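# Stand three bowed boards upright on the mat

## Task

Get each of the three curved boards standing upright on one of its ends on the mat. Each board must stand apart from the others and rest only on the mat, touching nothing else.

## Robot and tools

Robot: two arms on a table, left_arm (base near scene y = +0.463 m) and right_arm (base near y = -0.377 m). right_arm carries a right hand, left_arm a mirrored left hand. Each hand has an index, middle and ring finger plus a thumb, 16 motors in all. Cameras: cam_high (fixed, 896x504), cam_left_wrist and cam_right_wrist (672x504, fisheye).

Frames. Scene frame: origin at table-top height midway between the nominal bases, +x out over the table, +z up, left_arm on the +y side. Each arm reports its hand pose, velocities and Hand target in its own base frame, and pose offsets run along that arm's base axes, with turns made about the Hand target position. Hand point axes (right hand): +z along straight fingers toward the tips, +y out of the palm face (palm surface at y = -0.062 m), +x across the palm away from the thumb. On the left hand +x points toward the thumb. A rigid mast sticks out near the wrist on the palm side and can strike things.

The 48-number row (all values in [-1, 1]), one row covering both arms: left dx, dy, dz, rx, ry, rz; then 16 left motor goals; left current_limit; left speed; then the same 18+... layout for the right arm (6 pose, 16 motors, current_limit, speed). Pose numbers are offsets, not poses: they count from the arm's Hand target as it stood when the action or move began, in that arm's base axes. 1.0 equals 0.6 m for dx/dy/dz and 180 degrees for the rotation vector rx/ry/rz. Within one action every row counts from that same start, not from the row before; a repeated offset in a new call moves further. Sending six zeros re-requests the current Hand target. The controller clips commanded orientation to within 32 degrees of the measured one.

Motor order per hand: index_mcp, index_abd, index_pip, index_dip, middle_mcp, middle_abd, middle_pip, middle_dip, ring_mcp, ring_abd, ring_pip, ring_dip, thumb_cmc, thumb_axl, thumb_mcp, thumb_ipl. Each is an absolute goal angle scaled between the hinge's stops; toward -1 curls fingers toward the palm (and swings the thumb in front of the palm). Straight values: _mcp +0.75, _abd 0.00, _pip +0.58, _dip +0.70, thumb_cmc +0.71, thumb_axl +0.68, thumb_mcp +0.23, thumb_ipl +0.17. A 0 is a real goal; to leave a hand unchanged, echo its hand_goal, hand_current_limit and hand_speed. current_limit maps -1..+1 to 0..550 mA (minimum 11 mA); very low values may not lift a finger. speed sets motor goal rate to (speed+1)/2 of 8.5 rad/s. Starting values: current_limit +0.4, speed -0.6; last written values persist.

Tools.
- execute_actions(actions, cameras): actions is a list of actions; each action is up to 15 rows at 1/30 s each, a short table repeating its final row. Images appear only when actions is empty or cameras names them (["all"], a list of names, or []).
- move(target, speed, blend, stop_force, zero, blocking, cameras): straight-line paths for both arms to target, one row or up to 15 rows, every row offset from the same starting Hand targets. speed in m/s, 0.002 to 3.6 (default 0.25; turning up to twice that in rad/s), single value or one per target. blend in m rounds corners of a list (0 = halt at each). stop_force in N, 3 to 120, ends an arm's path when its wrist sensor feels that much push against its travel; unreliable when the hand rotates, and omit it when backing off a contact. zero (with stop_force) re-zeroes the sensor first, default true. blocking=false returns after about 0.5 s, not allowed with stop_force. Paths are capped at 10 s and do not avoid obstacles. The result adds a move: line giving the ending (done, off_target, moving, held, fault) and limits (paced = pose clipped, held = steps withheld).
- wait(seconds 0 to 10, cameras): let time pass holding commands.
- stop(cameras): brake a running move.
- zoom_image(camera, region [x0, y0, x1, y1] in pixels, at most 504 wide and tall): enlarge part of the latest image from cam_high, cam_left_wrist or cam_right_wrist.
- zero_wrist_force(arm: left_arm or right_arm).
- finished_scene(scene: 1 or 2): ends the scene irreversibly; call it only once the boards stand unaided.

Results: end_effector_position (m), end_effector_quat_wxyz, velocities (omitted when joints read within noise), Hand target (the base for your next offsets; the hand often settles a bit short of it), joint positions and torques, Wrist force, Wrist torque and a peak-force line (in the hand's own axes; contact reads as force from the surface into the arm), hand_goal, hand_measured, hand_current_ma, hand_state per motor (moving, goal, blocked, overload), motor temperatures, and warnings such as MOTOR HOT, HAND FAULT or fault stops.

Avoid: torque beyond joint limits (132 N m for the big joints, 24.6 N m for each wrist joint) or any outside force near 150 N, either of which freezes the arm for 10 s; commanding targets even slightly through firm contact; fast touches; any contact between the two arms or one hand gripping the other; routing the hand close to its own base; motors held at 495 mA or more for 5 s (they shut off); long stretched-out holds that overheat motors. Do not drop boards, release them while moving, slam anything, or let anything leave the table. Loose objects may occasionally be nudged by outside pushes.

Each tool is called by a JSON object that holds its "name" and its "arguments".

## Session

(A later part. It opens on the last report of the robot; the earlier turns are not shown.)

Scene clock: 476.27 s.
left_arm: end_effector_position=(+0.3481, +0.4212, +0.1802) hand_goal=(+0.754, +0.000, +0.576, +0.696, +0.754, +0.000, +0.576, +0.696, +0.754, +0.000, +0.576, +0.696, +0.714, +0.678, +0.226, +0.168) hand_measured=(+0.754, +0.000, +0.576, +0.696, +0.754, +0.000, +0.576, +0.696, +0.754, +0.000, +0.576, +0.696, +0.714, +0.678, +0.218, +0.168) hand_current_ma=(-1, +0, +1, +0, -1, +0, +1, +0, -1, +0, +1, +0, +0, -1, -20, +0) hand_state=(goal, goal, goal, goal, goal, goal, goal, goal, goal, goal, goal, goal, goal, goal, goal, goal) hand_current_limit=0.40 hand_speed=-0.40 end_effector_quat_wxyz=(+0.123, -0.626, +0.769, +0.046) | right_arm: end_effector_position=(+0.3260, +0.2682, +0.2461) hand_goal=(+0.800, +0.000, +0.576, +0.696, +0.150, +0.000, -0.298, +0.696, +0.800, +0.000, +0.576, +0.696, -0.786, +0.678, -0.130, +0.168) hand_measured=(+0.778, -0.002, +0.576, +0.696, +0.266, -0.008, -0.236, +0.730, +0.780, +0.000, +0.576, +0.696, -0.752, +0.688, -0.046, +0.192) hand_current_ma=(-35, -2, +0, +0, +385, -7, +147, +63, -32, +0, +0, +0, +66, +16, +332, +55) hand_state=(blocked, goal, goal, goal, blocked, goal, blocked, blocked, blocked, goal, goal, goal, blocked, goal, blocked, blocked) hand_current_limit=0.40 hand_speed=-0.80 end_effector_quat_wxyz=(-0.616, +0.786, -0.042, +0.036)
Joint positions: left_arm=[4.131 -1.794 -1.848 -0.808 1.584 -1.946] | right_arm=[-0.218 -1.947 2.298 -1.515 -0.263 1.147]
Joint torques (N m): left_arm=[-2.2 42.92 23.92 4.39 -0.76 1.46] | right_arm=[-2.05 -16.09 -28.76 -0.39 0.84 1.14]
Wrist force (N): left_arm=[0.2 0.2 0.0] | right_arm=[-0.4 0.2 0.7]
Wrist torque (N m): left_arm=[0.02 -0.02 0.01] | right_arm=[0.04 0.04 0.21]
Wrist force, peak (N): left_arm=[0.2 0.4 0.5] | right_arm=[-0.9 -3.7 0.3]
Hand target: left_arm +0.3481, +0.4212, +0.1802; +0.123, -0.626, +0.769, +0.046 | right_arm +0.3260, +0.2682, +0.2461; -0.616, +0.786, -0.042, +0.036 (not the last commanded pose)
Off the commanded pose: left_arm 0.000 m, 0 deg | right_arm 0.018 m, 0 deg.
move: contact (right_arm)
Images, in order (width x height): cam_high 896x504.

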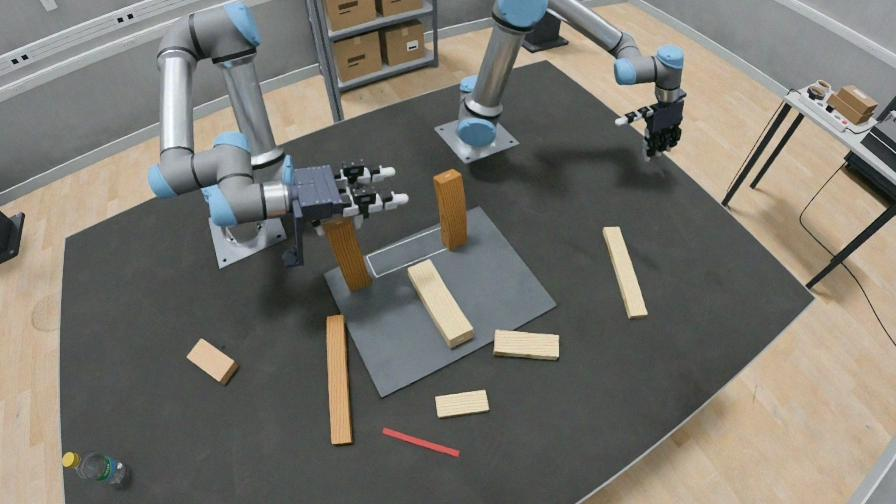

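{"name": "move", "arguments": {"target": [0,0,0,0,0,0,0.754,0,0.576,0.696,0.754,0,0.576,0.696,0.754,0,0.576,0.696,0.714,0.678,0.226,0.168,0.4,-0.4,-0.0232,0.0028,-0.0043,0,0,0,0.8,0,0.576,0.696,0.15,0,-0.298,0.696,0.8,0,0.576,0.696,-0.786,0.678,-0.13,0.168,0.4,-0.8], "speed": 0.01, "cameras": ["cam_high"]}}

{"name": "zoom_image", "arguments": {"camera": "cam_high", "region": [320, 205, 370, 255]}}

{"name": "zoom_image", "arguments": {"camera": "cam_high", "region": [335, 255, 385, 305]}}

Scene clock: 489.30 s.
left_arm: end_effector_position=(+0.3481, +0.4212, +0.1802) hand_goal=(+0.754, +0.000, +0.576, +0.696, +0.754, +0.000, +0.576, +0.696, +0.754, +0.000, +0.576, +0.696, +0.714, +0.678, +0.226, +0.168) hand_measured=(+0.754, +0.000, +0.576, +0.696, +0.754, +0.000, +0.576, +0.696, +0.754, +0.000, +0.576, +0.696, +0.714, +0.678, +0.218, +0.168) hand_current_ma=(-1, +0, +1, +0, -1, +0, +1, +0, -1, +0, +1, +0, +0, -1, -20, +0) hand_state=(goal, goal, goal, goal, goal, goal, goal, goal, goal, goal, goal, goal, goal, goal, goal, goal) hand_current_limit=0.40 hand_speed=-0.40 end_effector_quat_wxyz=(+0.123, -0.626, +0.769, +0.046) | right_arm: end_effector_position=(+0.3120, +0.2699, +0.2435) hand_goal=(+0.800, +0.000, +0.576, +0.696, +0.150, +0.000, -0.298, +0.696, +0.800, +0.000, +0.576, +0.696, -0.786, +0.678, -0.130, +0.168) hand_measured=(+0.778, -0.002, +0.576, +0.696, +0.266, -0.008, -0.236, +0.730, +0.780, +0.000, +0.576, +0.696, -0.752, +0.688, -0.046, +0.192) hand_current_ma=(-35, -2, +0, +0, +385, -7, +149, +63, -32, +0, +0, +0, +62, +16, +332, +59) hand_state=(blocked, goal, goal, goal, blocked, goal, blocked, blocked, blocked, goal, goal, goal, blocked, goal, blocked, blocked) hand_current_limit=0.40 hand_speed=-0.80 end_effector_quat_wxyz=(-0.616, +0.786, -0.042, +0.036)
Joint positions: left_arm=[4.131 -1.794 -1.848 -0.808 1.584 -1.946] | right_arm=[-0.223 -1.988 2.323 -1.484 -0.265 1.13]
Joint torques (N m): left_arm=[-0.85 41.9 24.29 4.51 -0.69 1.48] | right_arm=[-6.02 1.86 -28.09 -1.66 0.67 -1.89]
Wrist force (N): left_arm=[0.1 0.2 -0.1] | right_arm=[0.2 3.4 1.4]
Wrist torque (N m): left_arm=[0.05 -0.01 0.00] | right_arm=[0.17 0.01 0.29]
Wrist force, peak (N): left_arm=[0.3 0.2 0.5] | right_arm=[0.2 3.7 1.1]
Hand target: left_arm +0.3481, +0.4212, +0.1802; +0.123, -0.626, +0.769, +0.046 | right_arm +0.3121, +0.2699, +0.2436; -0.616, +0.786, -0.042, +0.036
Off the commanded pose: left_arm 0.000 m, 0 deg | right_arm 0.000 m, 0 deg.
move: done
Images, in order (width x height): cam_high 896x504.

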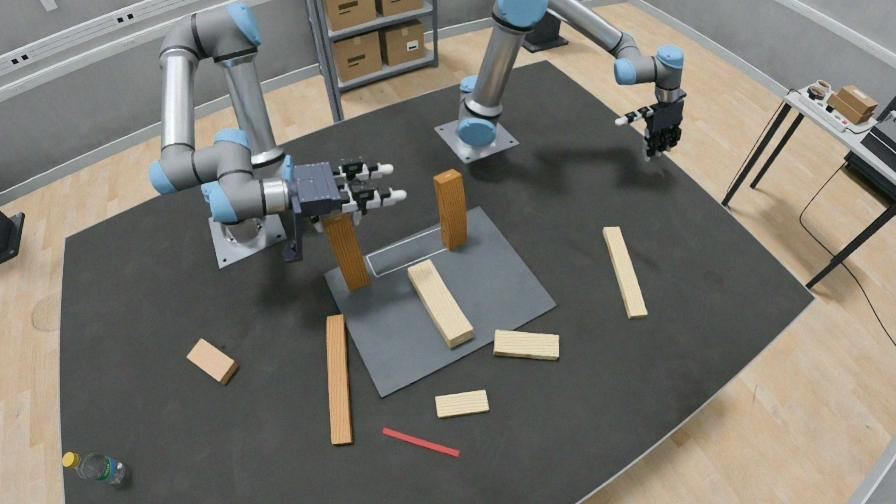

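Scaled by 10.080.

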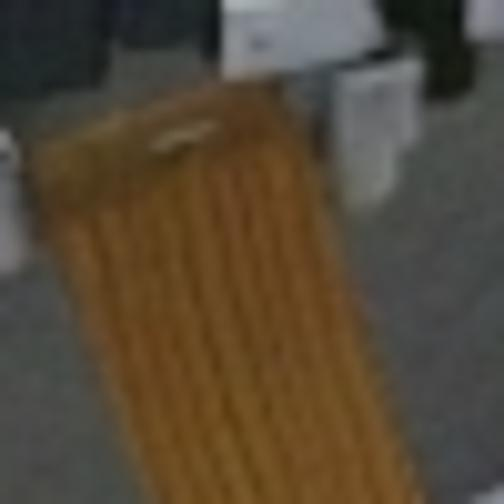

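Scaled by 10.080.

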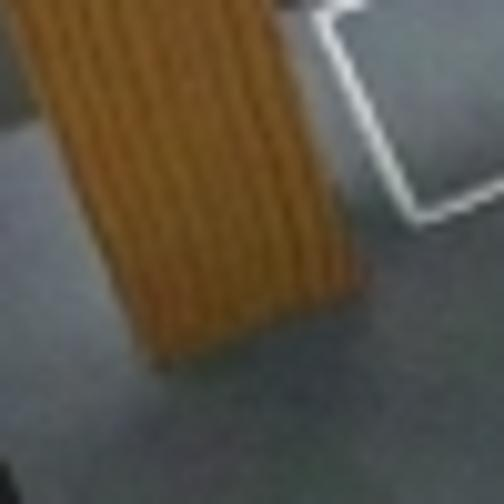

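{"name": "move", "arguments": {"target": [0,0,0,0,0,0,0.754,0,0.576,0.696,0.754,0,0.576,0.696,0.754,0,0.576,0.696,0.714,0.678,0.226,0.168,0.4,-0.4,-0.0099,0.0012,-0.002,0,0,0,0.8,0,0.576,0.696,0.15,0,-0.298,0.696,0.8,0,0.576,0.696,-0.786,0.678,-0.13,0.168,0.4,-0.8], "speed": 0.01}}

{"name": "move", "arguments": {"target": [0,0,0,0,0,0,0.754,0,0.576,0.696,0.754,0,0.576,0.696,0.754,0,0.576,0.696,0.714,0.678,0.226,0.168,0.4,-0.4,0,0,-0.02,0,0,0,0.8,0,0.576,0.696,0.15,0,-0.298,0.696,0.8,0,0.576,0.696,-0.786,0.678,-0.13,0.168,0.4,-0.8], "speed": 0.006, "stop_force": 4}}

{"name": "execute_actions", "arguments": {"actions": [[[0,0,0,0,0,0,0.754,0,0.576,0.696,0.754,0,0.576,0.696,0.754,0,0.576,0.696,0.714,0.678,0.226,0.168,0.4,-0.4,0,0,0,0,0,0,0.8,0.2,0.576,0.696,0.15,0,-0.298,0.696,0.8,0,0.576,0.696,-0.786,0.678,-0.13,0.168,0.4,-0.8]],[[0,0,0,0,0,0,0.754,0,0.576,0.696,0.754,0,0.576,0.696,0.754,0,0.576,0.696,0.714,0.678,0.226,0.168,0.4,-0.4,0,0,0,0,0,0,0.2,0.2,0.576,0.696,0.15,0,-0.298,0.696,0.8,0,0.576,0.696,-0.786,0.678,-0.13,0.168,0.4,-0.8]],[[0,0,0,0,0,0,0.754,0,0.576,0.696,0.754,0,0.576,0.696,0.754,0,0.576,0.696,0.714,0.678,0.226,0.168,0.4,-0.4,0,0,0,0,0,0,-0.479,0.2,0.576,0.696,0.15,0,-0.298,0.696,0.8,0,0.576,0.696,-0.786,0.678,-0.13,0.168,0.4,-0.8]],[[0,0,0,0,0,0,0.754,0,0.576,0.696,0.754,0,0.576,0.696,0.754,0,0.576,0.696,0.714,0.678,0.226,0.168,0.4,-0.4,0,0,0,0,0,0,-0.479,0.2,0.576,0.696,0.15,0,-0.298,0.696,0.8,0,0.576,0.696,-0.786,0.678,-0.13,0.168,0.4,-0.8]]], "cameras": ["cam_high", "cam_right_wrist"]}}

{"name": "zoom_image", "arguments": {"camera": "cam_high", "region": [320, 205, 370, 255]}}

{"name": "zoom_image", "arguments": {"camera": "cam_high", "region": [335, 255, 385, 305]}}

{"name": "zoom_image", "arguments": {"camera": "cam_right_wrist", "region": [230, 0, 672, 300]}}

Scene clock: 497.23 s.
left_arm: end_effector_position=(+0.3481, +0.4212, +0.1802) hand_goal=(+0.754, +0.000, +0.576, +0.696, +0.754, +0.000, +0.576, +0.696, +0.754, +0.000, +0.576, +0.696, +0.714, +0.678, +0.226, +0.168) hand_measured=(+0.754, +0.000, +0.576, +0.696, +0.754, +0.000, +0.576, +0.696, +0.754, +0.000, +0.576, +0.696, +0.714, +0.678, +0.218, +0.168) hand_current_ma=(-1, +0, +1, +0, -1, +0, +1, +0, -1, +0, +1, +0, +0, -1, -20, +0) hand_state=(goal, goal, goal, goal, goal, goal, goal, goal, goal, goal, goal, goal, goal, goal, goal, goal) hand_current_limit=0.40 hand_speed=-0.40 end_effector_quat_wxyz=(+0.123, -0.626, +0.769, +0.046) | right_arm: end_effector_position=(+0.3060, +0.2706, +0.2423) hand_goal=(+0.800, +0.000, +0.576, +0.696, +0.150, +0.000, -0.298, +0.696, +0.800, +0.000, +0.576, +0.696, -0.786, +0.678, -0.130, +0.168) hand_measured=(+0.778, -0.002, +0.576, +0.696, +0.266, -0.008, -0.236, +0.730, +0.780, +0.000, +0.576, +0.696, -0.754, +0.688, -0.046, +0.192) hand_current_ma=(-35, -2, +0, +0, +385, -7, +149, +63, -32, +0, +0, +0, +60, +16, +332, +59) hand_state=(blocked, goal, goal, goal, blocked, goal, blocked, blocked, blocked, goal, goal, goal, blocked, goal, blocked, blocked) hand_current_limit=0.40 hand_speed=-0.80 end_effector_quat_wxyz=(-0.616, +0.786, -0.042, +0.036)
Joint positions: left_arm=[4.131 -1.794 -1.848 -0.808 1.584 -1.946] | right_arm=[-0.225 -2.005 2.334 -1.47 -0.266 1.123]
Joint torques (N m): left_arm=[-1.25 42.81 23.99 4.3 -0.74 1.48] | right_arm=[-6.58 4.7 -26.49 -1.46 0.5 -1.92]
Wrist force (N): left_arm=[0.3 0.1 0.3] | right_arm=[0.3 2.1 1.5]
Wrist torque (N m): left_arm=[0.00 -0.01 0.01] | right_arm=[0.18 0.00 0.26]
Wrist force, peak (N): left_arm=[0.5 -0.3 0.1] | right_arm=[0.2 3.6 1.3]
Hand target: left_arm +0.3481, +0.4212, +0.1802; +0.123, -0.626, +0.769, +0.046 | right_arm +0.3061, +0.2706, +0.2424; -0.616, +0.786, -0.042, +0.036
Off the commanded pose: left_arm 0.000 m, 0 deg | right_arm 0.000 m, 0 deg.
move: done

Scene clock: 498.23 s.
left_arm: end_effector_position=(+0.3481, +0.4212, +0.1802) hand_goal=(+0.754, +0.000, +0.576, +0.696, +0.754, +0.000, +0.576, +0.696, +0.754, +0.000, +0.576, +0.696, +0.714, +0.678, +0.226, +0.168) hand_measured=(+0.754, +0.000, +0.576, +0.696, +0.754, +0.000, +0.576, +0.696, +0.754, +0.000, +0.576, +0.696, +0.714, +0.678, +0.218, +0.168) hand_current_ma=(-1, +0, +1, +0, -1, +0, +1, +0, -1, +0, +1, +0, +0, -1, -20, +0) hand_state=(goal, goal, goal, goal, goal, goal, goal, goal, goal, goal, goal, goal, goal, goal, goal, goal) hand_current_limit=0.40 hand_speed=-0.40 end_effector_quat_wxyz=(+0.123, -0.626, +0.769, +0.046) | right_arm: end_effector_position=(+0.3061, +0.2706, +0.2421) hand_goal=(+0.800, +0.000, +0.576, +0.696, +0.150, +0.000, -0.298, +0.696, +0.800, +0.000, +0.576, +0.696, -0.786, +0.678, -0.130, +0.168) hand_measured=(+0.778, -0.002, +0.576, +0.696, +0.266, -0.008, -0.236, +0.730, +0.780, +0.000, +0.576, +0.696, -0.754, +0.688, -0.046, +0.192) hand_current_ma=(-35, -2, +0, +0, +385, -7, +149, +63, -32, +0, +0, +0, +58, +16, +329, +59) hand_state=(blocked, goal, goal, goal, blocked, goal, blocked, blocked, blocked, goal, goal, goal, blocked, goal, blocked, blocked) hand_current_limit=0.40 hand_speed=-0.80 end_effector_quat_wxyz=(-0.616, +0.786, -0.042, +0.036)
Joint positions: left_arm=[4.131 -1.794 -1.848 -0.808 1.584 -1.946] | right_arm=[-0.225 -2.005 2.335 -1.471 -0.266 1.123]
Joint torques (N m): left_arm=[-0.88 42.77 24.13 4.35 -0.7 1.57] | right_arm=[-6.25 -13.64 -28.4 -0.35 0.47 1.11]
Wrist force (N): left_arm=[0.0 0.2 0.2] | right_arm=[-0.4 -1.3 0.9]
Wrist torque (N m): left_arm=[0.02 0.01 -0.01] | right_arm=[0.06 0.06 0.19]
Wrist force, peak (N): left_arm=[0.5 0.0 -0.1] | right_arm=[-0.7 -4.6 0.7]
Hand target: left_arm +0.3481, +0.4212, +0.1802; +0.123, -0.626, +0.769, +0.046 | right_arm +0.3061, +0.2706, +0.2421; -0.616, +0.786, -0.042, +0.036 (not the last commanded pose)
Off the commanded pose: left_arm 0.000 m, 0 deg | right_arm 0.012 m, 0 deg.
move: contact (right_arm)

Scene clock: 500.90 s.
left_arm: end_effector_position=(+0.3481, +0.4212, +0.1802) hand_goal=(+0.754, +0.000, +0.576, +0.696, +0.754, +0.000, +0.576, +0.696, +0.754, +0.000, +0.576, +0.696, +0.714, +0.678, +0.226, +0.168) hand_measured=(+0.754, +0.000, +0.576, +0.696, +0.754, +0.000, +0.576, +0.696, +0.754, +0.000, +0.576, +0.696, +0.714, +0.678, +0.218, +0.168) hand_current_ma=(-1, +0, +1, +0, -1, +0, +1, +0, -1, +0, +1, +0, +0, -1, -20, +0) hand_state=(goal, goal, goal, goal, goal, goal, goal, goal, goal, goal, goal, goal, goal, goal, goal, goal) hand_current_limit=0.40 hand_speed=-0.40 end_effector_quat_wxyz=(+0.123, -0.626, +0.769, +0.046) | right_arm: end_effector_position=(+0.3061, +0.2706, +0.2421) hand_goal=(-0.478, +0.200, +0.576, +0.696, +0.150, +0.000, -0.298, +0.696, +0.800, +0.000, +0.576, +0.696, -0.786, +0.678, -0.130, +0.168) hand_measured=(-0.474, +0.196, +0.576, +0.696, +0.266, -0.008, -0.236, +0.730, +0.780, +0.000, +0.576, +0.696, -0.754, +0.688, -0.046, +0.192) hand_current_ma=(+3, -2, +0, +0, +385, -7, +149, +63, -32, +0, +0, +0, +58, +16, +329, +59) hand_state=(goal, goal, goal, goal, blocked, goal, blocked, blocked, blocked, goal, goal, goal, blocked, goal, blocked, blocked) hand_current_limit=0.40 hand_speed=-0.80 end_effector_quat_wxyz=(-0.616, +0.786, -0.042, +0.036)
Joint positions: left_arm=[4.131 -1.794 -1.848 -0.808 1.584 -1.946] | right_arm=[-0.225 -2.005 2.335 -1.471 -0.266 1.123]
Joint torques (N m): left_arm=[-0.67 41.8 23.97 4.39 -0.7 1.47] | right_arm=[-6.65 -12.65 -28.28 -1.01 0.52 1.68]
Wrist force (N): left_arm=[0.1 0.3 0.2] | right_arm=[-0.1 -1.3 1.0]
Wrist torque (N m): left_arm=[0.03 0.00 0.00] | right_arm=[0.11 0.01 0.21]
Wrist force, peak (N): left_arm=[0.5 -0.1 0.3] | right_arm=[-0.2 -1.3 1.2]
Hand target: left_arm +0.3481, +0.4212, +0.1802; +0.123, -0.626, +0.769, +0.046 | right_arm +0.3061, +0.2706, +0.2421; -0.616, +0.786, -0.042, +0.036
Off the commanded pose: left_arm 0.000 m, 0 deg | right_arm 0.000 m, 0 deg.
Images, in order (width x height): cam_high 896x504, cam_right_wrist 672x504.

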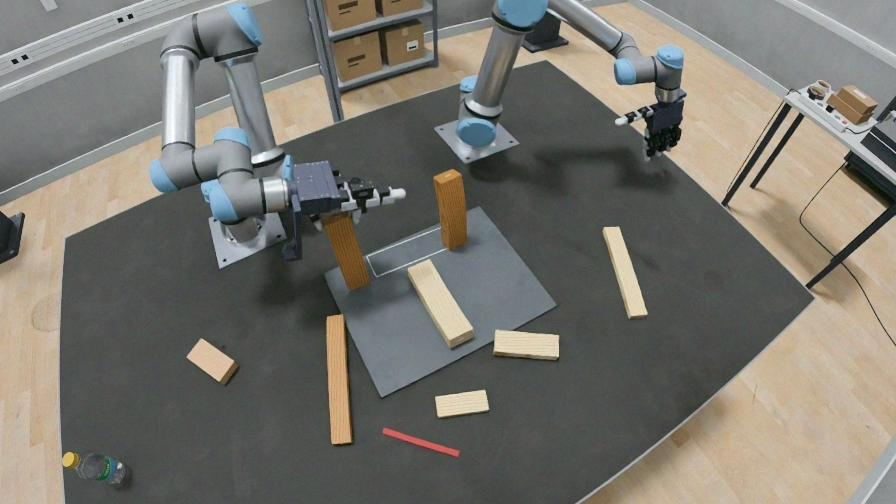

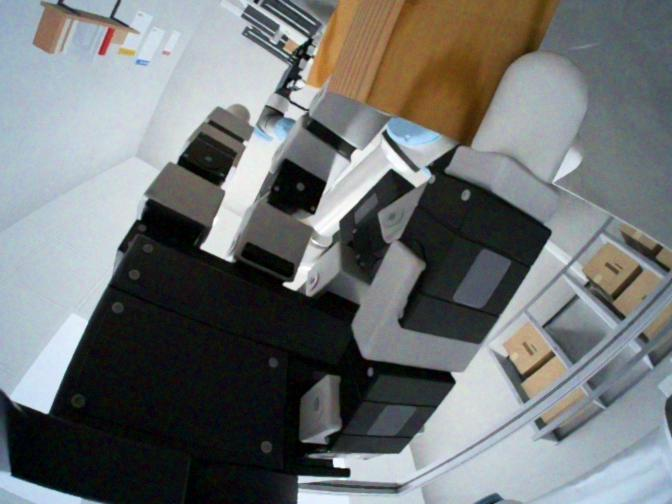

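Scaled by 10.080.

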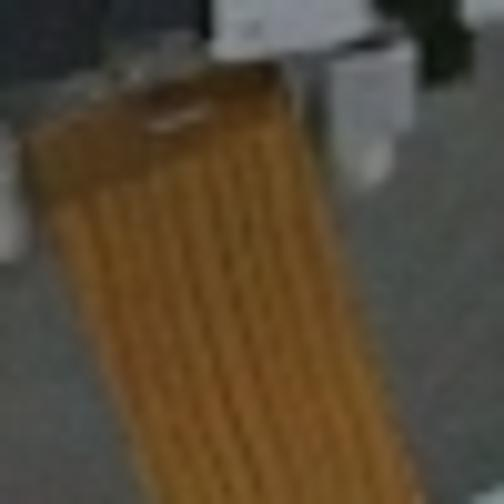

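Scaled by 10.080.

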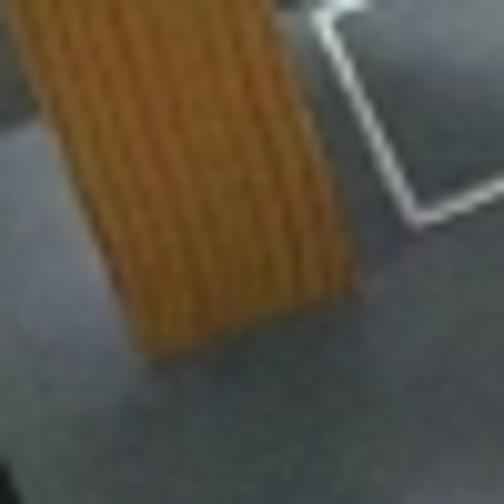

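Scaled by 1.140 from the camera's 672x504 image, which has a finer 960x720 frame.

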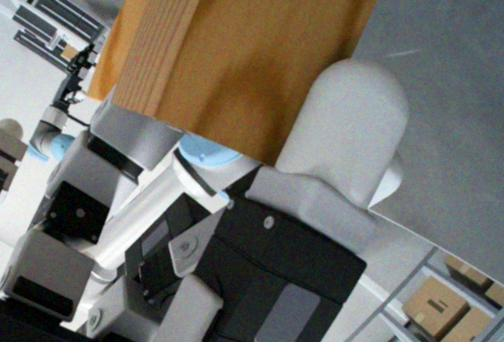

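{"name": "execute_actions", "arguments": {"actions": [[[0,0,0,0,0,0,0.754,0,0.576,0.696,0.754,0,0.576,0.696,0.754,0,0.576,0.696,0.714,0.678,0.226,0.168,0.4,-0.4,0,0,0,0,0,0,-0.478,0.0,0.576,0.696,0.15,0,-0.298,0.696,0.8,0,0.576,0.696,-0.786,0.678,-0.13,0.168,0.4,-0.85]],[[0,0,0,0,0,0,0.754,0,0.576,0.696,0.754,0,0.576,0.696,0.754,0,0.576,0.696,0.714,0.678,0.226,0.168,0.4,-0.4,0,0,0,0,0,0,-0.478,-0.04,0.576,0.696,0.15,0,-0.298,0.696,0.8,0,0.576,0.696,-0.786,0.678,-0.13,0.168,0.4,-0.9]]]}}

{"name": "execute_actions", "arguments": {"actions": [[[0,0,0,0,0,0,0.754,0,0.576,0.696,0.754,0,0.576,0.696,0.754,0,0.576,0.696,0.714,0.678,0.226,0.168,0.4,-0.4,0,0,0,0,0,0,-0.478,-0.08,0.576,0.696,0.15,0,-0.298,0.696,0.8,0,0.576,0.696,-0.786,0.678,-0.13,0.168,0.4,-0.9]]]}}

{"name": "execute_actions", "arguments": {"actions": [[[0,0,0,0,0,0,0.754,0,0.576,0.696,0.754,0,0.576,0.696,0.754,0,0.576,0.696,0.714,0.678,0.226,0.168,0.4,-0.4,0,0,0,0,0,0,-0.478,-0.11,0.576,0.696,0.15,0,-0.298,0.696,0.8,0,0.576,0.696,-0.786,0.678,-0.13,0.168,0.4,-0.9]]]}}

Scene clock: 508.53 s.
left_arm: end_effector_position=(+0.3481, +0.4212, +0.1802) hand_goal=(+0.754, +0.000, +0.576, +0.696, +0.754, +0.000, +0.576, +0.696, +0.754, +0.000, +0.576, +0.696, +0.714, +0.678, +0.226, +0.168) hand_measured=(+0.754, +0.000, +0.576, +0.696, +0.754, +0.000, +0.576, +0.696, +0.754, +0.000, +0.576, +0.696, +0.714, +0.678, +0.218, +0.168) hand_current_ma=(-1, +0, +1, +0, -1, +0, +1, +0, -1, +0, +1, +0, +0, -1, -20, +0) hand_state=(goal, goal, goal, goal, goal, goal, goal, goal, goal, goal, goal, goal, goal, goal, goal, goal) hand_current_limit=0.40 hand_speed=-0.40 end_effector_quat_wxyz=(+0.123, -0.626, +0.769, +0.046) | right_arm: end_effector_position=(+0.3061, +0.2706, +0.2421) hand_goal=(-0.478, -0.040, +0.576, +0.696, +0.150, +0.000, -0.298, +0.696, +0.800, +0.000, +0.576, +0.696, -0.786, +0.678, -0.130, +0.168) hand_measured=(-0.474, -0.036, +0.576, +0.696, +0.266, -0.008, -0.236, +0.730, +0.780, +0.000, +0.576, +0.696, -0.754, +0.688, -0.046, +0.192) hand_current_ma=(+3, +2, +0, +0, +385, -7, +149, +63, -32, +0, +0, +0, +58, +16, +329, +59) hand_state=(goal, goal, goal, goal, blocked, goal, blocked, blocked, blocked, goal, goal, goal, blocked, goal, blocked, blocked) hand_current_limit=0.40 hand_speed=-0.90 end_effector_quat_wxyz=(-0.616, +0.786, -0.042, +0.036)
Joint positions: left_arm=[4.131 -1.794 -1.848 -0.808 1.584 -1.946] | right_arm=[-0.225 -2.005 2.335 -1.471 -0.266 1.123]
Joint torques (N m): left_arm=[-1.42 42.68 24.33 4.41 -0.75 1.48] | right_arm=[-7.12 -13 -27.35 -2.35 0.34 1.65]
Wrist force (N): left_arm=[0.3 0.1 0.0] | right_arm=[-0.2 -1.4 1.2]
Wrist torque (N m): left_arm=[0.02 -0.02 0.02] | right_arm=[0.08 0.02 0.21]
Wrist force, peak (N): left_arm=[-0.3 0.0 0.5] | right_arm=[-0.2 -1.4 1.2]
Hand target: left_arm +0.3481, +0.4212, +0.1802; +0.123, -0.626, +0.769, +0.046 | right_arm +0.3061, +0.2706, +0.2421; -0.616, +0.786, -0.042, +0.036
Off the commanded pose: left_arm 0.000 m, 0 deg | right_arm 0.000 m, 0 deg.

Scene clock: 509.23 s.
left_arm: end_effector_position=(+0.3481, +0.4212, +0.1802) hand_goal=(+0.754, +0.000, +0.576, +0.696, +0.754, +0.000, +0.576, +0.696, +0.754, +0.000, +0.576, +0.696, +0.714, +0.678, +0.226, +0.168) hand_measured=(+0.754, +0.000, +0.576, +0.696, +0.754, +0.000, +0.576, +0.696, +0.754, +0.000, +0.576, +0.696, +0.714, +0.678, +0.218, +0.168) hand_current_ma=(-1, +0, +1, +0, -1, +0, +1, +0, -1, +0, +1, +0, +0, -1, -20, +0) hand_state=(goal, goal, goal, goal, goal, goal, goal, goal, goal, goal, goal, goal, goal, goal, goal, goal) hand_current_limit=0.40 hand_speed=-0.40 end_effector_quat_wxyz=(+0.123, -0.626, +0.769, +0.046) | right_arm: end_effector_position=(+0.3061, +0.2706, +0.2421) hand_goal=(-0.478, -0.080, +0.576, +0.696, +0.150, +0.000, -0.298, +0.696, +0.800, +0.000, +0.576, +0.696, -0.786, +0.678, -0.130, +0.168) hand_measured=(-0.474, -0.076, +0.576, +0.696, +0.266, -0.008, -0.236, +0.730, +0.780, +0.000, +0.576, +0.696, -0.754, +0.688, -0.046, +0.192) hand_current_ma=(+3, +3, +0, +0, +385, -7, +149, +63, -32, +0, +0, +0, +58, +16, +329, +59) hand_state=(goal, goal, goal, goal, blocked, goal, blocked, blocked, blocked, goal, goal, goal, blocked, goal, blocked, blocked) hand_current_limit=0.40 hand_speed=-0.90 end_effector_quat_wxyz=(-0.616, +0.786, -0.042, +0.036)
Joint positions: left_arm=[4.131 -1.794 -1.848 -0.808 1.584 -1.946] | right_arm=[-0.225 -2.005 2.335 -1.471 -0.266 1.123]
Joint torques (N m): left_arm=[-0.85 43.12 23.38 4.31 -0.85 1.49] | right_arm=[-7.12 -13.27 -26.17 -2.56 0.41 1.69]
Wrist force (N): left_arm=[0.3 0.1 0.0] | right_arm=[-0.2 -1.3 1.1]
Wrist torque (N m): left_arm=[0.02 -0.02 0.01] | right_arm=[0.10 0.02 0.21]
Wrist force, peak (N): left_arm=[0.2 0.4 0.5] | right_arm=[-0.4 -1.3 1.1]
Hand target: left_arm +0.3481, +0.4212, +0.1802; +0.123, -0.626, +0.769, +0.046 | right_arm +0.3061, +0.2706, +0.2421; -0.616, +0.786, -0.042, +0.036
Off the commanded pose: left_arm 0.000 m, 0 deg | right_arm 0.000 m, 0 deg.

Scene clock: 509.93 s.
left_arm: end_effector_position=(+0.3481, +0.4212, +0.1802) hand_goal=(+0.754, +0.000, +0.576, +0.696, +0.754, +0.000, +0.576, +0.696, +0.754, +0.000, +0.576, +0.696, +0.714, +0.678, +0.226, +0.168) hand_measured=(+0.754, +0.000, +0.576, +0.696, +0.754, +0.000, +0.576, +0.696, +0.754, +0.000, +0.576, +0.696, +0.714, +0.678, +0.218, +0.168) hand_current_ma=(-1, +0, +1, +0, -1, +0, +1, +0, -1, +0, +1, +0, +0, -1, -20, +0) hand_state=(goal, goal, goal, goal, goal, goal, goal, goal, goal, goal, goal, goal, goal, goal, goal, goal) hand_current_limit=0.40 hand_speed=-0.40 end_effector_quat_wxyz=(+0.123, -0.626, +0.769, +0.046) | right_arm: end_effector_position=(+0.3061, +0.2706, +0.2421) hand_goal=(-0.478, -0.110, +0.576, +0.696, +0.150, +0.000, -0.298, +0.696, +0.800, +0.000, +0.576, +0.696, -0.786, +0.678, -0.130, +0.168) hand_measured=(-0.474, -0.106, +0.576, +0.696, +0.266, -0.008, -0.236, +0.730, +0.780, +0.000, +0.576, +0.696, -0.754, +0.688, -0.046, +0.192) hand_current_ma=(+3, +3, +0, +0, +385, -7, +149, +63, -32, +0, +0, +0, +58, +16, +329, +59) hand_state=(goal, goal, goal, goal, blocked, goal, blocked, blocked, blocked, goal, goal, goal, blocked, goal, blocked, blocked) hand_current_limit=0.40 hand_speed=-0.90 end_effector_quat_wxyz=(-0.616, +0.786, -0.042, +0.036)
Joint positions: left_arm=[4.131 -1.794 -1.848 -0.808 1.584 -1.946] | right_arm=[-0.225 -2.005 2.335 -1.471 -0.266 1.123]
Joint torques (N m): left_arm=[-1.27 42.97 23.74 4.25 -0.86 1.52] | right_arm=[-7.21 -13.82 -27.26 -2.81 0.47 1.78]
Wrist force (N): left_arm=[0.2 0.2 0.2] | right_arm=[-0.1 -1.3 1.0]
Wrist torque (N m): left_arm=[0.02 -0.01 0.01] | right_arm=[0.11 0.01 0.22]
Wrist force, peak (N): left_arm=[0.7 0.0 -0.2] | right_arm=[-0.3 -1.4 1.1]
Hand target: left_arm +0.3481, +0.4212, +0.1802; +0.123, -0.626, +0.769, +0.046 | right_arm +0.3061, +0.2706, +0.2421; -0.616, +0.786, -0.042, +0.036
Off the commanded pose: left_arm 0.000 m, 0 deg | right_arm 0.000 m, 0 deg.

{"name": "execute_actions", "arguments": {"actions": [[[0,0,0,0,0,0,0.754,0,0.576,0.696,0.754,0,0.576,0.696,0.754,0,0.576,0.696,0.714,0.678,0.226,0.168,0.4,-0.4,0,0,0,0,0,0,-0.478,-0.14,0.576,0.696,0.15,0,-0.298,0.696,0.8,0,0.576,0.696,-0.786,0.678,-0.13,0.168,0.4,-0.9]]]}}

{"name": "execute_actions", "arguments": {"actions": [[[0,0,0,0,0,0,0.754,0,0.576,0.696,0.754,0,0.576,0.696,0.754,0,0.576,0.696,0.714,0.678,0.226,0.168,0.4,-0.4,0,0,0,0,0,0,-0.478,-0.17,0.576,0.696,0.15,0,-0.298,0.696,0.8,0,0.576,0.696,-0.786,0.678,-0.13,0.168,0.4,-0.9]]], "cameras": ["cam_right_wrist"]}}

{"name": "zoom_image", "arguments": {"camera": "cam_right_wrist", "region": [330, 50, 630, 300]}}

Scene clock: 513.50 s.
left_arm: end_effector_position=(+0.3481, +0.4212, +0.1802) hand_goal=(+0.754, +0.000, +0.576, +0.696, +0.754, +0.000, +0.576, +0.696, +0.754, +0.000, +0.576, +0.696, +0.714, +0.678, +0.226, +0.168) hand_measured=(+0.754, +0.000, +0.576, +0.696, +0.754, +0.000, +0.576, +0.696, +0.754, +0.000, +0.576, +0.696, +0.714, +0.678, +0.218, +0.168) hand_current_ma=(-1, +0, +1, +0, -1, +0, +1, +0, -1, +0, +1, +0, +0, -1, -20, +0) hand_state=(goal, goal, goal, goal, goal, goal, goal, goal, goal, goal, goal, goal, goal, goal, goal, goal) hand_current_limit=0.40 hand_speed=-0.40 end_effector_quat_wxyz=(+0.123, -0.626, +0.769, +0.046) | right_arm: end_effector_position=(+0.3061, +0.2706, +0.2421) hand_goal=(-0.478, -0.140, +0.576, +0.696, +0.150, +0.000, -0.298, +0.696, +0.800, +0.000, +0.576, +0.696, -0.786, +0.678, -0.130, +0.168) hand_measured=(-0.474, -0.136, +0.576, +0.696, +0.266, -0.008, -0.236, +0.730, +0.780, +0.000, +0.576, +0.696, -0.754, +0.688, -0.046, +0.192) hand_current_ma=(+3, +3, +0, +0, +385, -7, +149, +63, -32, +0, +0, +0, +58, +16, +329, +59) hand_state=(goal, goal, goal, goal, blocked, goal, blocked, blocked, blocked, goal, goal, goal, blocked, goal, blocked, blocked) hand_current_limit=0.40 hand_speed=-0.90 end_effector_quat_wxyz=(-0.616, +0.786, -0.042, +0.036)
Joint positions: left_arm=[4.131 -1.794 -1.848 -0.808 1.584 -1.946] | right_arm=[-0.225 -2.005 2.335 -1.471 -0.266 1.123]
Joint torques (N m): left_arm=[-1.36 42.08 24.22 4.35 -0.81 1.45] | right_arm=[-7.38 -13.41 -26.35 -3.44 0.29 1.84]
Wrist force (N): left_arm=[-0.2 -0.2 0.1] | right_arm=[-0.2 -1.3 1.2]
Wrist torque (N m): left_arm=[-0.03 0.03 -0.01] | right_arm=[0.10 0.03 0.21]
Wrist force, peak (N): left_arm=[0.4 0.2 0.3] | right_arm=[-0.3 -1.4 1.2]
Hand target: left_arm +0.3481, +0.4212, +0.1802; +0.123, -0.626, +0.769, +0.046 | right_arm +0.3061, +0.2706, +0.2421; -0.616, +0.786, -0.042, +0.036
Off the commanded pose: left_arm 0.000 m, 0 deg | right_arm 0.000 m, 0 deg.

Scene clock: 514.20 s.
left_arm: end_effector_position=(+0.3481, +0.4212, +0.1802) hand_goal=(+0.754, +0.000, +0.576, +0.696, +0.754, +0.000, +0.576, +0.696, +0.754, +0.000, +0.576, +0.696, +0.714, +0.678, +0.226, +0.168) hand_measured=(+0.754, +0.000, +0.576, +0.696, +0.754, +0.000, +0.576, +0.696, +0.754, +0.000, +0.576, +0.696, +0.714, +0.678, +0.218, +0.168) hand_current_ma=(-1, +0, +1, +0, -1, +0, +1, +0, -1, +0, +1, +0, +0, -1, -20, +0) hand_state=(goal, goal, goal, goal, goal, goal, goal, goal, goal, goal, goal, goal, goal, goal, goal, goal) hand_current_limit=0.40 hand_speed=-0.40 end_effector_quat_wxyz=(+0.123, -0.626, +0.769, +0.046) | right_arm: end_effector_position=(+0.3061, +0.2706, +0.2421) hand_goal=(-0.478, -0.170, +0.576, +0.696, +0.150, +0.000, -0.298, +0.696, +0.800, +0.000, +0.576, +0.696, -0.786, +0.678, -0.130, +0.168) hand_measured=(-0.474, -0.164, +0.576, +0.696, +0.266, -0.008, -0.236, +0.730, +0.780, +0.000, +0.576, +0.696, -0.754, +0.688, -0.046, +0.192) hand_current_ma=(+3, +3, +0, +0, +385, -7, +149, +63, -32, +0, +0, +0, +58, +16, +329, +59) hand_state=(goal, goal, goal, goal, blocked, goal, blocked, blocked, blocked, goal, goal, goal, blocked, goal, blocked, blocked) hand_current_limit=0.40 hand_speed=-0.90 end_effector_quat_wxyz=(-0.616, +0.786, -0.042, +0.036)
Joint positions: left_arm=[4.131 -1.794 -1.848 -0.808 1.584 -1.946] | right_arm=[-0.225 -2.005 2.335 -1.471 -0.266 1.123]
Joint torques (N m): left_arm=[-1.59 42.13 24.54 4.44 -0.8 1.47] | right_arm=[-8.45 -13.13 -26.59 -3.74 0.28 1.78]
Wrist force (N): left_arm=[0.1 -0.1 0.1] | right_arm=[-0.2 -1.2 1.1]
Wrist torque (N m): left_arm=[-0.01 -0.01 0.01] | right_arm=[0.11 0.03 0.21]
Wrist force, peak (N): left_arm=[0.4 0.3 0.2] | right_arm=[-0.3 -1.3 1.1]
Hand target: left_arm +0.3481, +0.4212, +0.1802; +0.123, -0.626, +0.769, +0.046 | right_arm +0.3061, +0.2706, +0.2421; -0.616, +0.786, -0.042, +0.036
Off the commanded pose: left_arm 0.000 m, 0 deg | right_arm 0.000 m, 0 deg.
Images, in order (width x height): cam_right_wrist 672x504.

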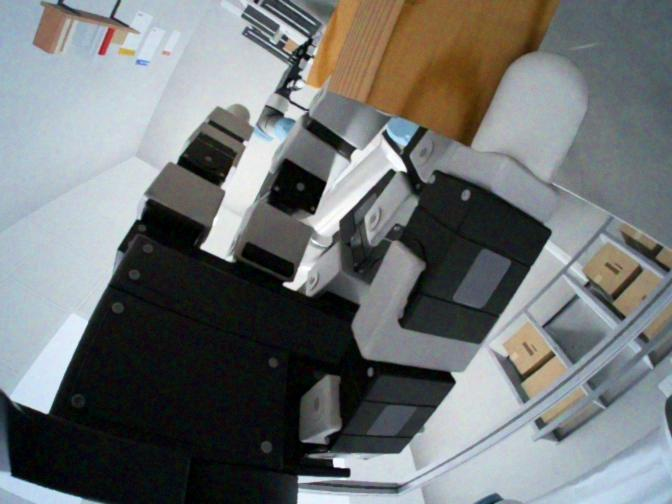

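Scaled by 1.680 from the camera's 672x504 image, which has a finer 960x720 frame.

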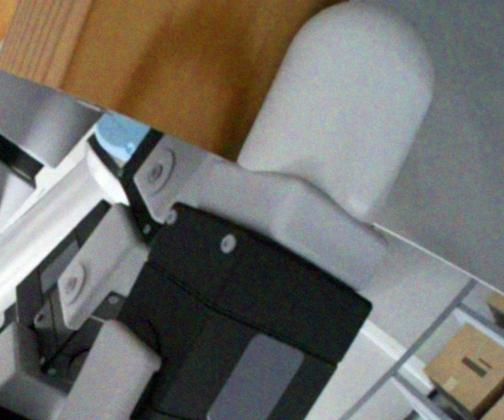

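{"name": "execute_actions", "arguments": {"actions": [[[0,0,0,0,0,0,0.754,0,0.576,0.696,0.754,0,0.576,0.696,0.754,0,0.576,0.696,0.714,0.678,0.226,0.168,0.4,-0.4,0,0,0,0,0,0,-0.478,-0.20,0.576,0.696,0.15,0,-0.298,0.696,0.8,0,0.576,0.696,-0.786,0.678,-0.13,0.168,0.4,-0.9]]]}}

{"name": "execute_actions", "arguments": {"actions": [[[0,0,0,0,0,0,0.754,0,0.576,0.696,0.754,0,0.576,0.696,0.754,0,0.576,0.696,0.714,0.678,0.226,0.168,0.4,-0.4,0,0,0,0,0,0,-0.478,-0.23,0.576,0.696,0.15,0,-0.298,0.696,0.8,0,0.576,0.696,-0.786,0.678,-0.13,0.168,0.4,-0.9]]]}}

{"name": "execute_actions", "arguments": {"actions": [[[0,0,0,0,0,0,0.754,0,0.576,0.696,0.754,0,0.576,0.696,0.754,0,0.576,0.696,0.714,0.678,0.226,0.168,0.4,-0.4,0,0,0,0,0,0,-0.478,-0.26,0.576,0.696,0.15,0,-0.298,0.696,0.8,0,0.576,0.696,-0.786,0.678,-0.13,0.168,0.4,-0.9]]], "cameras": ["cam_right_wrist"]}}

Scene clock: 518.30 s.
left_arm: end_effector_position=(+0.3481, +0.4212, +0.1802) hand_goal=(+0.754, +0.000, +0.576, +0.696, +0.754, +0.000, +0.576, +0.696, +0.754, +0.000, +0.576, +0.696, +0.714, +0.678, +0.226, +0.168) hand_measured=(+0.754, +0.000, +0.576, +0.696, +0.754, +0.000, +0.576, +0.696, +0.754, +0.000, +0.576, +0.696, +0.714, +0.678, +0.218, +0.168) hand_current_ma=(-1, +0, +1, +0, -1, +0, +1, +0, -1, +0, +1, +0, +0, -1, -20, +0) hand_state=(goal, goal, goal, goal, goal, goal, goal, goal, goal, goal, goal, goal, goal, goal, goal, goal) hand_current_limit=0.40 hand_speed=-0.40 end_effector_quat_wxyz=(+0.123, -0.626, +0.769, +0.046) | right_arm: end_effector_position=(+0.3061, +0.2706, +0.2421) hand_goal=(-0.478, -0.200, +0.576, +0.696, +0.150, +0.000, -0.298, +0.696, +0.800, +0.000, +0.576, +0.696, -0.786, +0.678, -0.130, +0.168) hand_measured=(-0.474, -0.190, +0.576, +0.696, +0.266, -0.008, -0.236, +0.730, +0.780, +0.000, +0.576, +0.696, -0.756, +0.688, -0.046, +0.192) hand_current_ma=(+3, +8, +0, +0, +385, -7, +149, +63, -32, +0, +0, +0, +55, +16, +329, +59) hand_state=(goal, goal, goal, goal, blocked, goal, blocked, blocked, blocked, goal, goal, goal, blocked, goal, blocked, blocked) hand_current_limit=0.40 hand_speed=-0.90 end_effector_quat_wxyz=(-0.616, +0.786, -0.042, +0.036)
Joint positions: left_arm=[4.131 -1.794 -1.848 -0.808 1.584 -1.946] | right_arm=[-0.225 -2.005 2.335 -1.471 -0.266 1.123]
Joint torques (N m): left_arm=[-0.53 42.95 23.91 4.49 -0.94 1.49] | right_arm=[-7.69 -12.9 -25.47 -3.49 0.38 1.87]
Wrist force (N): left_arm=[0.0 -0.1 0.2] | right_arm=[-0.2 -1.2 1.1]
Wrist torque (N m): left_arm=[-0.02 0.01 0.00] | right_arm=[0.11 0.03 0.20]
Wrist force, peak (N): left_arm=[0.6 0.1 0.4] | right_arm=[-0.4 -1.5 1.1]
Hand target: left_arm +0.3481, +0.4212, +0.1802; +0.123, -0.626, +0.769, +0.046 | right_arm +0.3061, +0.2706, +0.2421; -0.616, +0.786, -0.042, +0.036
Off the commanded pose: left_arm 0.000 m, 0 deg | right_arm 0.000 m, 0 deg.

Scene clock: 519.00 s.
left_arm: end_effector_position=(+0.3481, +0.4212, +0.1802) hand_goal=(+0.754, +0.000, +0.576, +0.696, +0.754, +0.000, +0.576, +0.696, +0.754, +0.000, +0.576, +0.696, +0.714, +0.678, +0.226, +0.168) hand_measured=(+0.754, +0.000, +0.576, +0.696, +0.754, +0.000, +0.576, +0.696, +0.754, +0.000, +0.576, +0.696, +0.714, +0.678, +0.218, +0.168) hand_current_ma=(-1, +0, +1, +0, -1, +0, +1, +0, -1, +0, +1, +0, +0, -1, -20, +0) hand_state=(goal, goal, goal, goal, goal, goal, goal, goal, goal, goal, goal, goal, goal, goal, goal, goal) hand_current_limit=0.40 hand_speed=-0.40 end_effector_quat_wxyz=(+0.123, -0.626, +0.769, +0.046) | right_arm: end_effector_position=(+0.3061, +0.2706, +0.2421) hand_goal=(-0.478, -0.230, +0.576, +0.696, +0.150, +0.000, -0.298, +0.696, +0.800, +0.000, +0.576, +0.696, -0.786, +0.678, -0.130, +0.168) hand_measured=(-0.474, -0.204, +0.576, +0.696, +0.266, -0.008, -0.234, +0.730, +0.780, +0.000, +0.576, +0.696, -0.762, +0.688, -0.046, +0.192) hand_current_ma=(+3, +35, +0, +0, +385, -7, +150, +63, -32, +0, +0, +0, +40, +15, +329, +59) hand_state=(goal, blocked, goal, goal, blocked, goal, blocked, blocked, blocked, goal, goal, goal, blocked, goal, blocked, blocked) hand_current_limit=0.40 hand_speed=-0.90 end_effector_quat_wxyz=(-0.616, +0.786, -0.042, +0.036)
Joint positions: left_arm=[4.131 -1.794 -1.848 -0.808 1.584 -1.946] | right_arm=[-0.225 -2.005 2.335 -1.471 -0.266 1.123]
Joint torques (N m): left_arm=[-1.72 42.65 23.84 4.4 -0.74 1.46] | right_arm=[-7.73 -12.6 -24.95 -3.58 0.36 1.64]
Wrist force (N): left_arm=[0.3 -0.2 0.2] | right_arm=[0.1 -0.7 1.2]
Wrist torque (N m): left_arm=[-0.04 -0.02 0.02] | right_arm=[0.13 0.01 0.22]
Wrist force, peak (N): left_arm=[0.1 0.3 0.5] | right_arm=[-0.1 -0.9 1.2]
Hand target: left_arm +0.3481, +0.4212, +0.1802; +0.123, -0.626, +0.769, +0.046 | right_arm +0.3061, +0.2706, +0.2421; -0.616, +0.786, -0.042, +0.036
Off the commanded pose: left_arm 0.000 m, 0 deg | right_arm 0.000 m, 0 deg.

Scene clock: 519.70 s.
left_arm: end_effector_position=(+0.3481, +0.4212, +0.1802) hand_goal=(+0.754, +0.000, +0.576, +0.696, +0.754, +0.000, +0.576, +0.696, +0.754, +0.000, +0.576, +0.696, +0.714, +0.678, +0.226, +0.168) hand_measured=(+0.754, +0.000, +0.576, +0.696, +0.754, +0.000, +0.576, +0.696, +0.754, +0.000, +0.576, +0.696, +0.714, +0.678, +0.218, +0.168) hand_current_ma=(-1, +0, +1, +0, -1, +0, +1, +0, -1, +0, +1, +0, +0, -1, -20, +0) hand_state=(goal, goal, goal, goal, goal, goal, goal, goal, goal, goal, goal, goal, goal, goal, goal, goal) hand_current_limit=0.40 hand_speed=-0.40 end_effector_quat_wxyz=(+0.123, -0.626, +0.769, +0.046) | right_arm: end_effector_position=(+0.3061, +0.2706, +0.2421) hand_goal=(-0.478, -0.260, +0.576, +0.696, +0.150, +0.000, -0.298, +0.696, +0.800, +0.000, +0.576, +0.696, -0.786, +0.678, -0.130, +0.168) hand_measured=(-0.474, -0.218, +0.576, +0.696, +0.266, -0.010, -0.234, +0.730, +0.780, +0.000, +0.576, +0.696, -0.768, +0.686, -0.046, +0.192) hand_current_ma=(+3, +71, +0, +0, +385, -9, +155, +63, -32, +0, +0, +0, +26, +10, +329, +59) hand_state=(goal, blocked, goal, goal, blocked, goal, blocked, blocked, blocked, goal, goal, goal, goal, goal, blocked, blocked) hand_current_limit=0.40 hand_speed=-0.90 end_effector_quat_wxyz=(-0.616, +0.786, -0.042, +0.036)
Joint positions: left_arm=[4.131 -1.794 -1.848 -0.808 1.584 -1.946] | right_arm=[-0.225 -2.005 2.335 -1.471 -0.266 1.123]
Joint torques (N m): left_arm=[-0.68 42.45 23.43 4.46 -0.91 1.54] | right_arm=[-6.99 -12.51 -25.82 -3.57 0.36 1.76]
Wrist force (N): left_arm=[0.0 0.0 -0.1] | right_arm=[0.0 0.0 1.4]
Wrist torque (N m): left_arm=[0.02 0.01 0.00] | right_arm=[0.18 0.02 0.22]
Wrist force, peak (N): left_arm=[0.1 0.5 0.1] | right_arm=[-0.2 -0.2 1.4]
Hand target: left_arm +0.3481, +0.4212, +0.1802; +0.123, -0.626, +0.769, +0.046 | right_arm +0.3061, +0.2706, +0.2421; -0.616, +0.786, -0.042, +0.036
Off the commanded pose: left_arm 0.000 m, 0 deg | right_arm 0.000 m, 0 deg.
Images, in order (width x height): cam_right_wrist 672x504.

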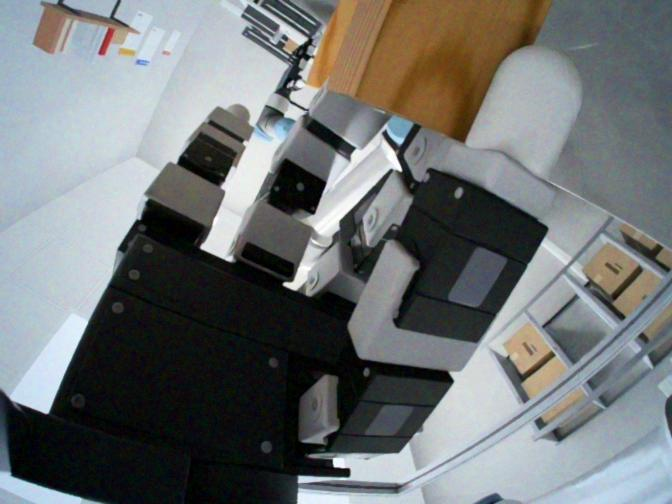

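{"name": "execute_actions", "arguments": {"actions": [[[0,0,0,0,0,0,0.754,0,0.576,0.696,0.754,0,0.576,0.696,0.754,0,0.576,0.696,0.714,0.678,0.226,0.168,0.4,-0.4,0,0,0,0,0,0,-0.478,-0.205,0.576,0.696,0.19,0,-0.298,0.696,0.8,0,0.576,0.696,-0.786,0.678,-0.10,0.168,0.4,-0.92]],[[0,0,0,0,0,0,0.754,0,0.576,0.696,0.754,0,0.576,0.696,0.754,0,0.576,0.696,0.714,0.678,0.226,0.168,0.4,-0.4,0,0,0,0,0,0,-0.478,-0.205,0.576,0.696,0.22,0,-0.298,0.696,0.8,0,0.576,0.696,-0.786,0.678,-0.07,0.168,0.4,-0.92]],[[0,0,0,0,0,0,0.754,0,0.576,0.696,0.754,0,0.576,0.696,0.754,0,0.576,0.696,0.714,0.678,0.226,0.168,0.4,-0.4,0,0,0,0,0,0,-0.478,-0.205,0.576,0.696,0.24,0,-0.298,0.696,0.8,0,0.576,0.696,-0.786,0.678,-0.05,0.168,0.4,-0.92]]], "cameras": ["cam_high"]}}

{"name": "zoom_image", "arguments": {"camera": "cam_high", "region": [320, 205, 370, 255]}}

{"name": "zoom_image", "arguments": {"camera": "cam_high", "region": [335, 255, 385, 305]}}

Scene clock: 528.17 s.
left_arm: end_effector_position=(+0.3481, +0.4212, +0.1802) hand_goal=(+0.754, +0.000, +0.576, +0.696, +0.754, +0.000, +0.576, +0.696, +0.754, +0.000, +0.576, +0.696, +0.714, +0.678, +0.226, +0.168) hand_measured=(+0.754, +0.000, +0.576, +0.696, +0.754, +0.000, +0.576, +0.696, +0.754, +0.000, +0.576, +0.696, +0.714, +0.678, +0.218, +0.168) hand_current_ma=(-1, +0, +1, +0, -1, +0, +1, +0, -1, +0, +1, +0, +0, -1, -20, +0) hand_state=(goal, goal, goal, goal, goal, goal, goal, goal, goal, goal, goal, goal, goal, goal, goal, goal) hand_current_limit=0.40 hand_speed=-0.40 end_effector_quat_wxyz=(+0.123, -0.626, +0.769, +0.046) | right_arm: end_effector_position=(+0.3061, +0.2706, +0.2421) hand_goal=(-0.478, -0.204, +0.576, +0.696, +0.240, +0.000, -0.298, +0.696, +0.800, +0.000, +0.576, +0.696, -0.786, +0.678, -0.050, +0.168) hand_measured=(-0.474, -0.206, +0.576, +0.696, +0.274, -0.010, -0.234, +0.730, +0.780, +0.000, +0.576, +0.696, -0.768, +0.686, -0.034, +0.186) hand_current_ma=(+3, -1, +0, +0, +65, -9, +152, +63, -32, +0, +0, +0, +26, +10, +28, +40) hand_state=(goal, goal, goal, goal, blocked, goal, blocked, blocked, blocked, goal, goal, goal, goal, goal, goal, goal) hand_current_limit=0.40 hand_speed=-0.92 end_effector_quat_wxyz=(-0.616, +0.786, -0.042, +0.036)
Joint positions: left_arm=[4.131 -1.794 -1.848 -0.808 1.584 -1.946] | right_arm=[-0.225 -2.005 2.335 -1.471 -0.266 1.123]
Joint torques (N m): left_arm=[-1.42 42.61 23.74 4.45 -0.81 1.55] | right_arm=[-7.62 -12.61 -25.11 -3.47 0.19 1.79]
Wrist force (N): left_arm=[0.1 0.1 0.4] | right_arm=[-0.4 0.0 0.8]
Wrist torque (N m): left_arm=[-0.01 0.01 0.01] | right_arm=[0.11 0.06 0.26]
Wrist force, peak (N): left_arm=[0.3 0.5 0.4] | right_arm=[-0.1 1.3 1.0]
Hand target: left_arm +0.3481, +0.4212, +0.1802; +0.123, -0.626, +0.769, +0.046 | right_arm +0.3061, +0.2706, +0.2421; -0.616, +0.786, -0.042, +0.036
Off the commanded pose: left_arm 0.000 m, 0 deg | right_arm 0.000 m, 0 deg.
Images, in order (width x height): cam_high 896x504.

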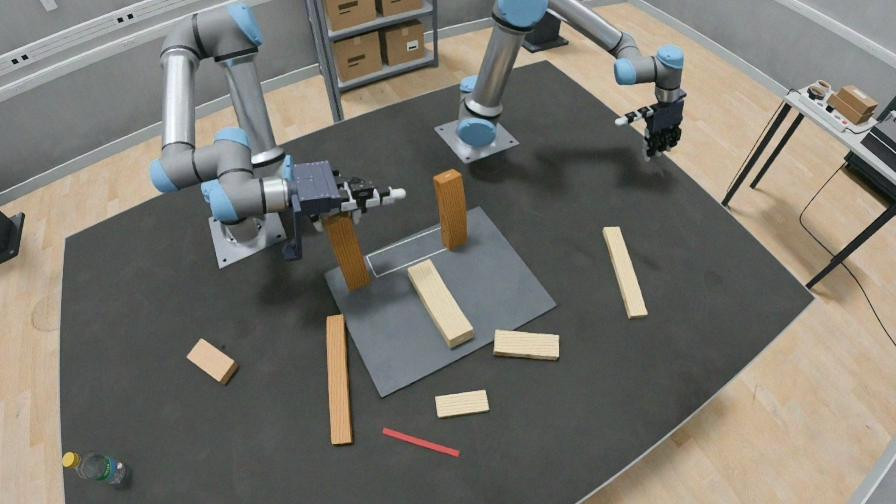

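Scaled by 10.080.

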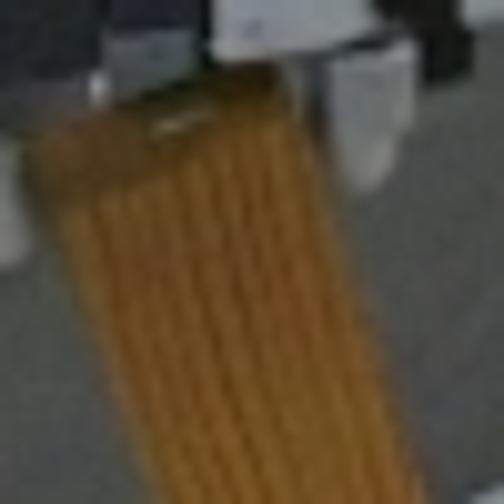

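Scaled by 10.080.

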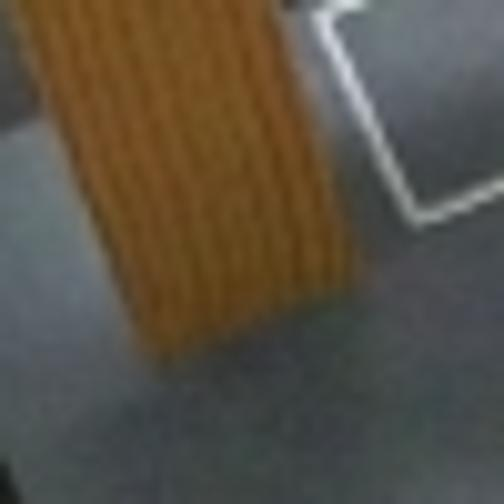

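{"name": "execute_actions", "arguments": {"actions": [[[0,0,0,0,0,0,0.754,0,0.576,0.696,0.754,0,0.576,0.696,0.754,0,0.576,0.696,0.714,0.678,0.226,0.168,0.4,-0.4,0,0,0,0,0,0,-0.478,-0.205,0.576,0.696,0.26,0,-0.26,0.696,0.8,0,0.576,0.696,-0.786,0.678,-0.03,0.168,0.4,-0.95]],[[0,0,0,0,0,0,0.754,0,0.576,0.696,0.754,0,0.576,0.696,0.754,0,0.576,0.696,0.714,0.678,0.226,0.168,0.4,-0.4,0,0,0,0,0,0,-0.478,-0.205,0.576,0.696,0.28,0,-0.26,0.696,0.8,0,0.576,0.696,-0.786,0.678,-0.01,0.168,0.4,-0.95]],[[0,0,0,0,0,0,0.754,0,0.576,0.696,0.754,0,0.576,0.696,0.754,0,0.576,0.696,0.714,0.678,0.226,0.168,0.4,-0.4,0,0,0,0,0,0,-0.478,-0.205,0.576,0.696,0.30,0,-0.26,0.696,0.8,0,0.576,0.696,-0.786,0.678,0.02,0.168,0.4,-0.95]]], "cameras": ["cam_high"]}}

{"name": "zoom_image", "arguments": {"camera": "cam_high", "region": [320, 205, 370, 255]}}

{"name": "zoom_image", "arguments": {"camera": "cam_high", "region": [335, 255, 385, 305]}}

Scene clock: 534.00 s.
left_arm: end_effector_position=(+0.3481, +0.4212, +0.1802) hand_goal=(+0.754, +0.000, +0.576, +0.696, +0.754, +0.000, +0.576, +0.696, +0.754, +0.000, +0.576, +0.696, +0.714, +0.678, +0.226, +0.168) hand_measured=(+0.754, +0.000, +0.576, +0.696, +0.754, +0.000, +0.576, +0.696, +0.754, +0.000, +0.576, +0.696, +0.714, +0.678, +0.218, +0.168) hand_current_ma=(-1, +0, +1, +0, -1, +0, +1, +0, -1, +0, +1, +0, +0, -1, -20, +0) hand_state=(goal, goal, goal, goal, goal, goal, goal, goal, goal, goal, goal, goal, goal, goal, goal, goal) hand_current_limit=0.40 hand_speed=-0.40 end_effector_quat_wxyz=(+0.123, -0.626, +0.769, +0.046) | right_arm: end_effector_position=(+0.3061, +0.2706, +0.2421) hand_goal=(-0.478, -0.204, +0.576, +0.696, +0.300, +0.000, -0.260, +0.696, +0.800, +0.000, +0.576, +0.696, -0.786, +0.678, +0.020, +0.168) hand_measured=(-0.474, -0.206, +0.576, +0.696, +0.298, -0.004, -0.242, +0.708, +0.780, +0.000, +0.576, +0.696, -0.780, +0.682, +0.018, +0.170) hand_current_ma=(+3, -1, +0, +0, -1, -2, +25, +14, -32, +0, +0, +0, +6, +3, -1, +2) hand_state=(goal, goal, goal, goal, goal, goal, goal, goal, blocked, goal, goal, goal, goal, goal, goal, goal) hand_current_limit=0.40 hand_speed=-0.95 end_effector_quat_wxyz=(-0.616, +0.786, -0.042, +0.036)
Joint positions: left_arm=[4.131 -1.794 -1.848 -0.808 1.584 -1.946] | right_arm=[-0.225 -2.005 2.335 -1.471 -0.266 1.123]
Joint torques (N m): left_arm=[-1.54 42.53 23.47 4.35 -0.94 1.51] | right_arm=[-7.21 -12.14 -23.48 -3.41 0.34 1.65]
Wrist force (N): left_arm=[0.0 -0.1 0.1] | right_arm=[-0.2 0.2 0.8]
Wrist torque (N m): left_arm=[-0.02 0.02 0.00] | right_arm=[0.11 0.05 0.25]
Wrist force, peak (N): left_arm=[0.6 -0.2 0.3] | right_arm=[-0.6 -0.2 1.0]
Hand target: left_arm +0.3481, +0.4212, +0.1802; +0.123, -0.626, +0.769, +0.046 | right_arm +0.3061, +0.2706, +0.2421; -0.616, +0.786, -0.042, +0.036
Off the commanded pose: left_arm 0.000 m, 0 deg | right_arm 0.000 m, 0 deg.
Images, in order (width x height): cam_high 896x504.

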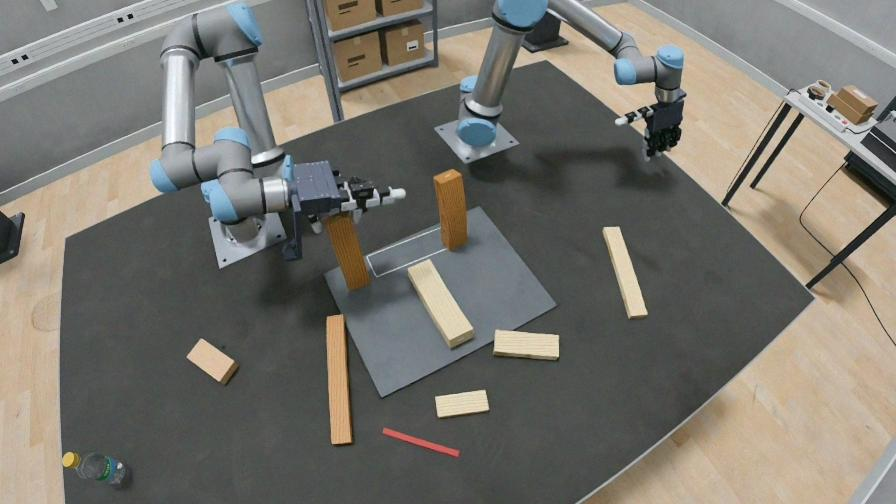

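Scaled by 10.080.

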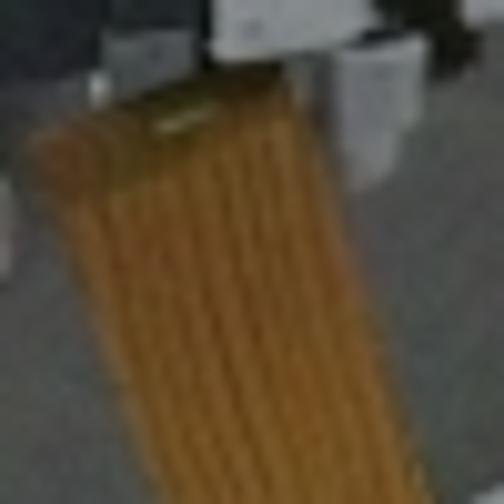

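Scaled by 10.080.

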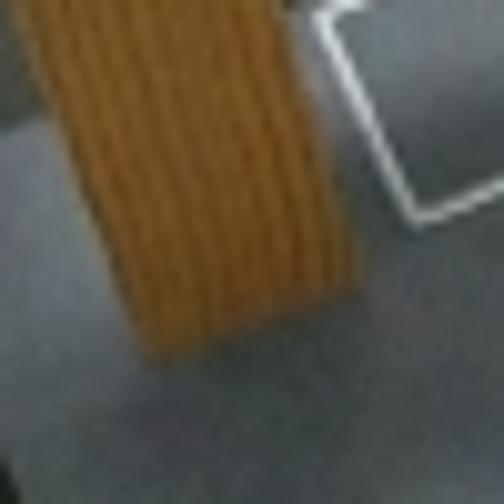

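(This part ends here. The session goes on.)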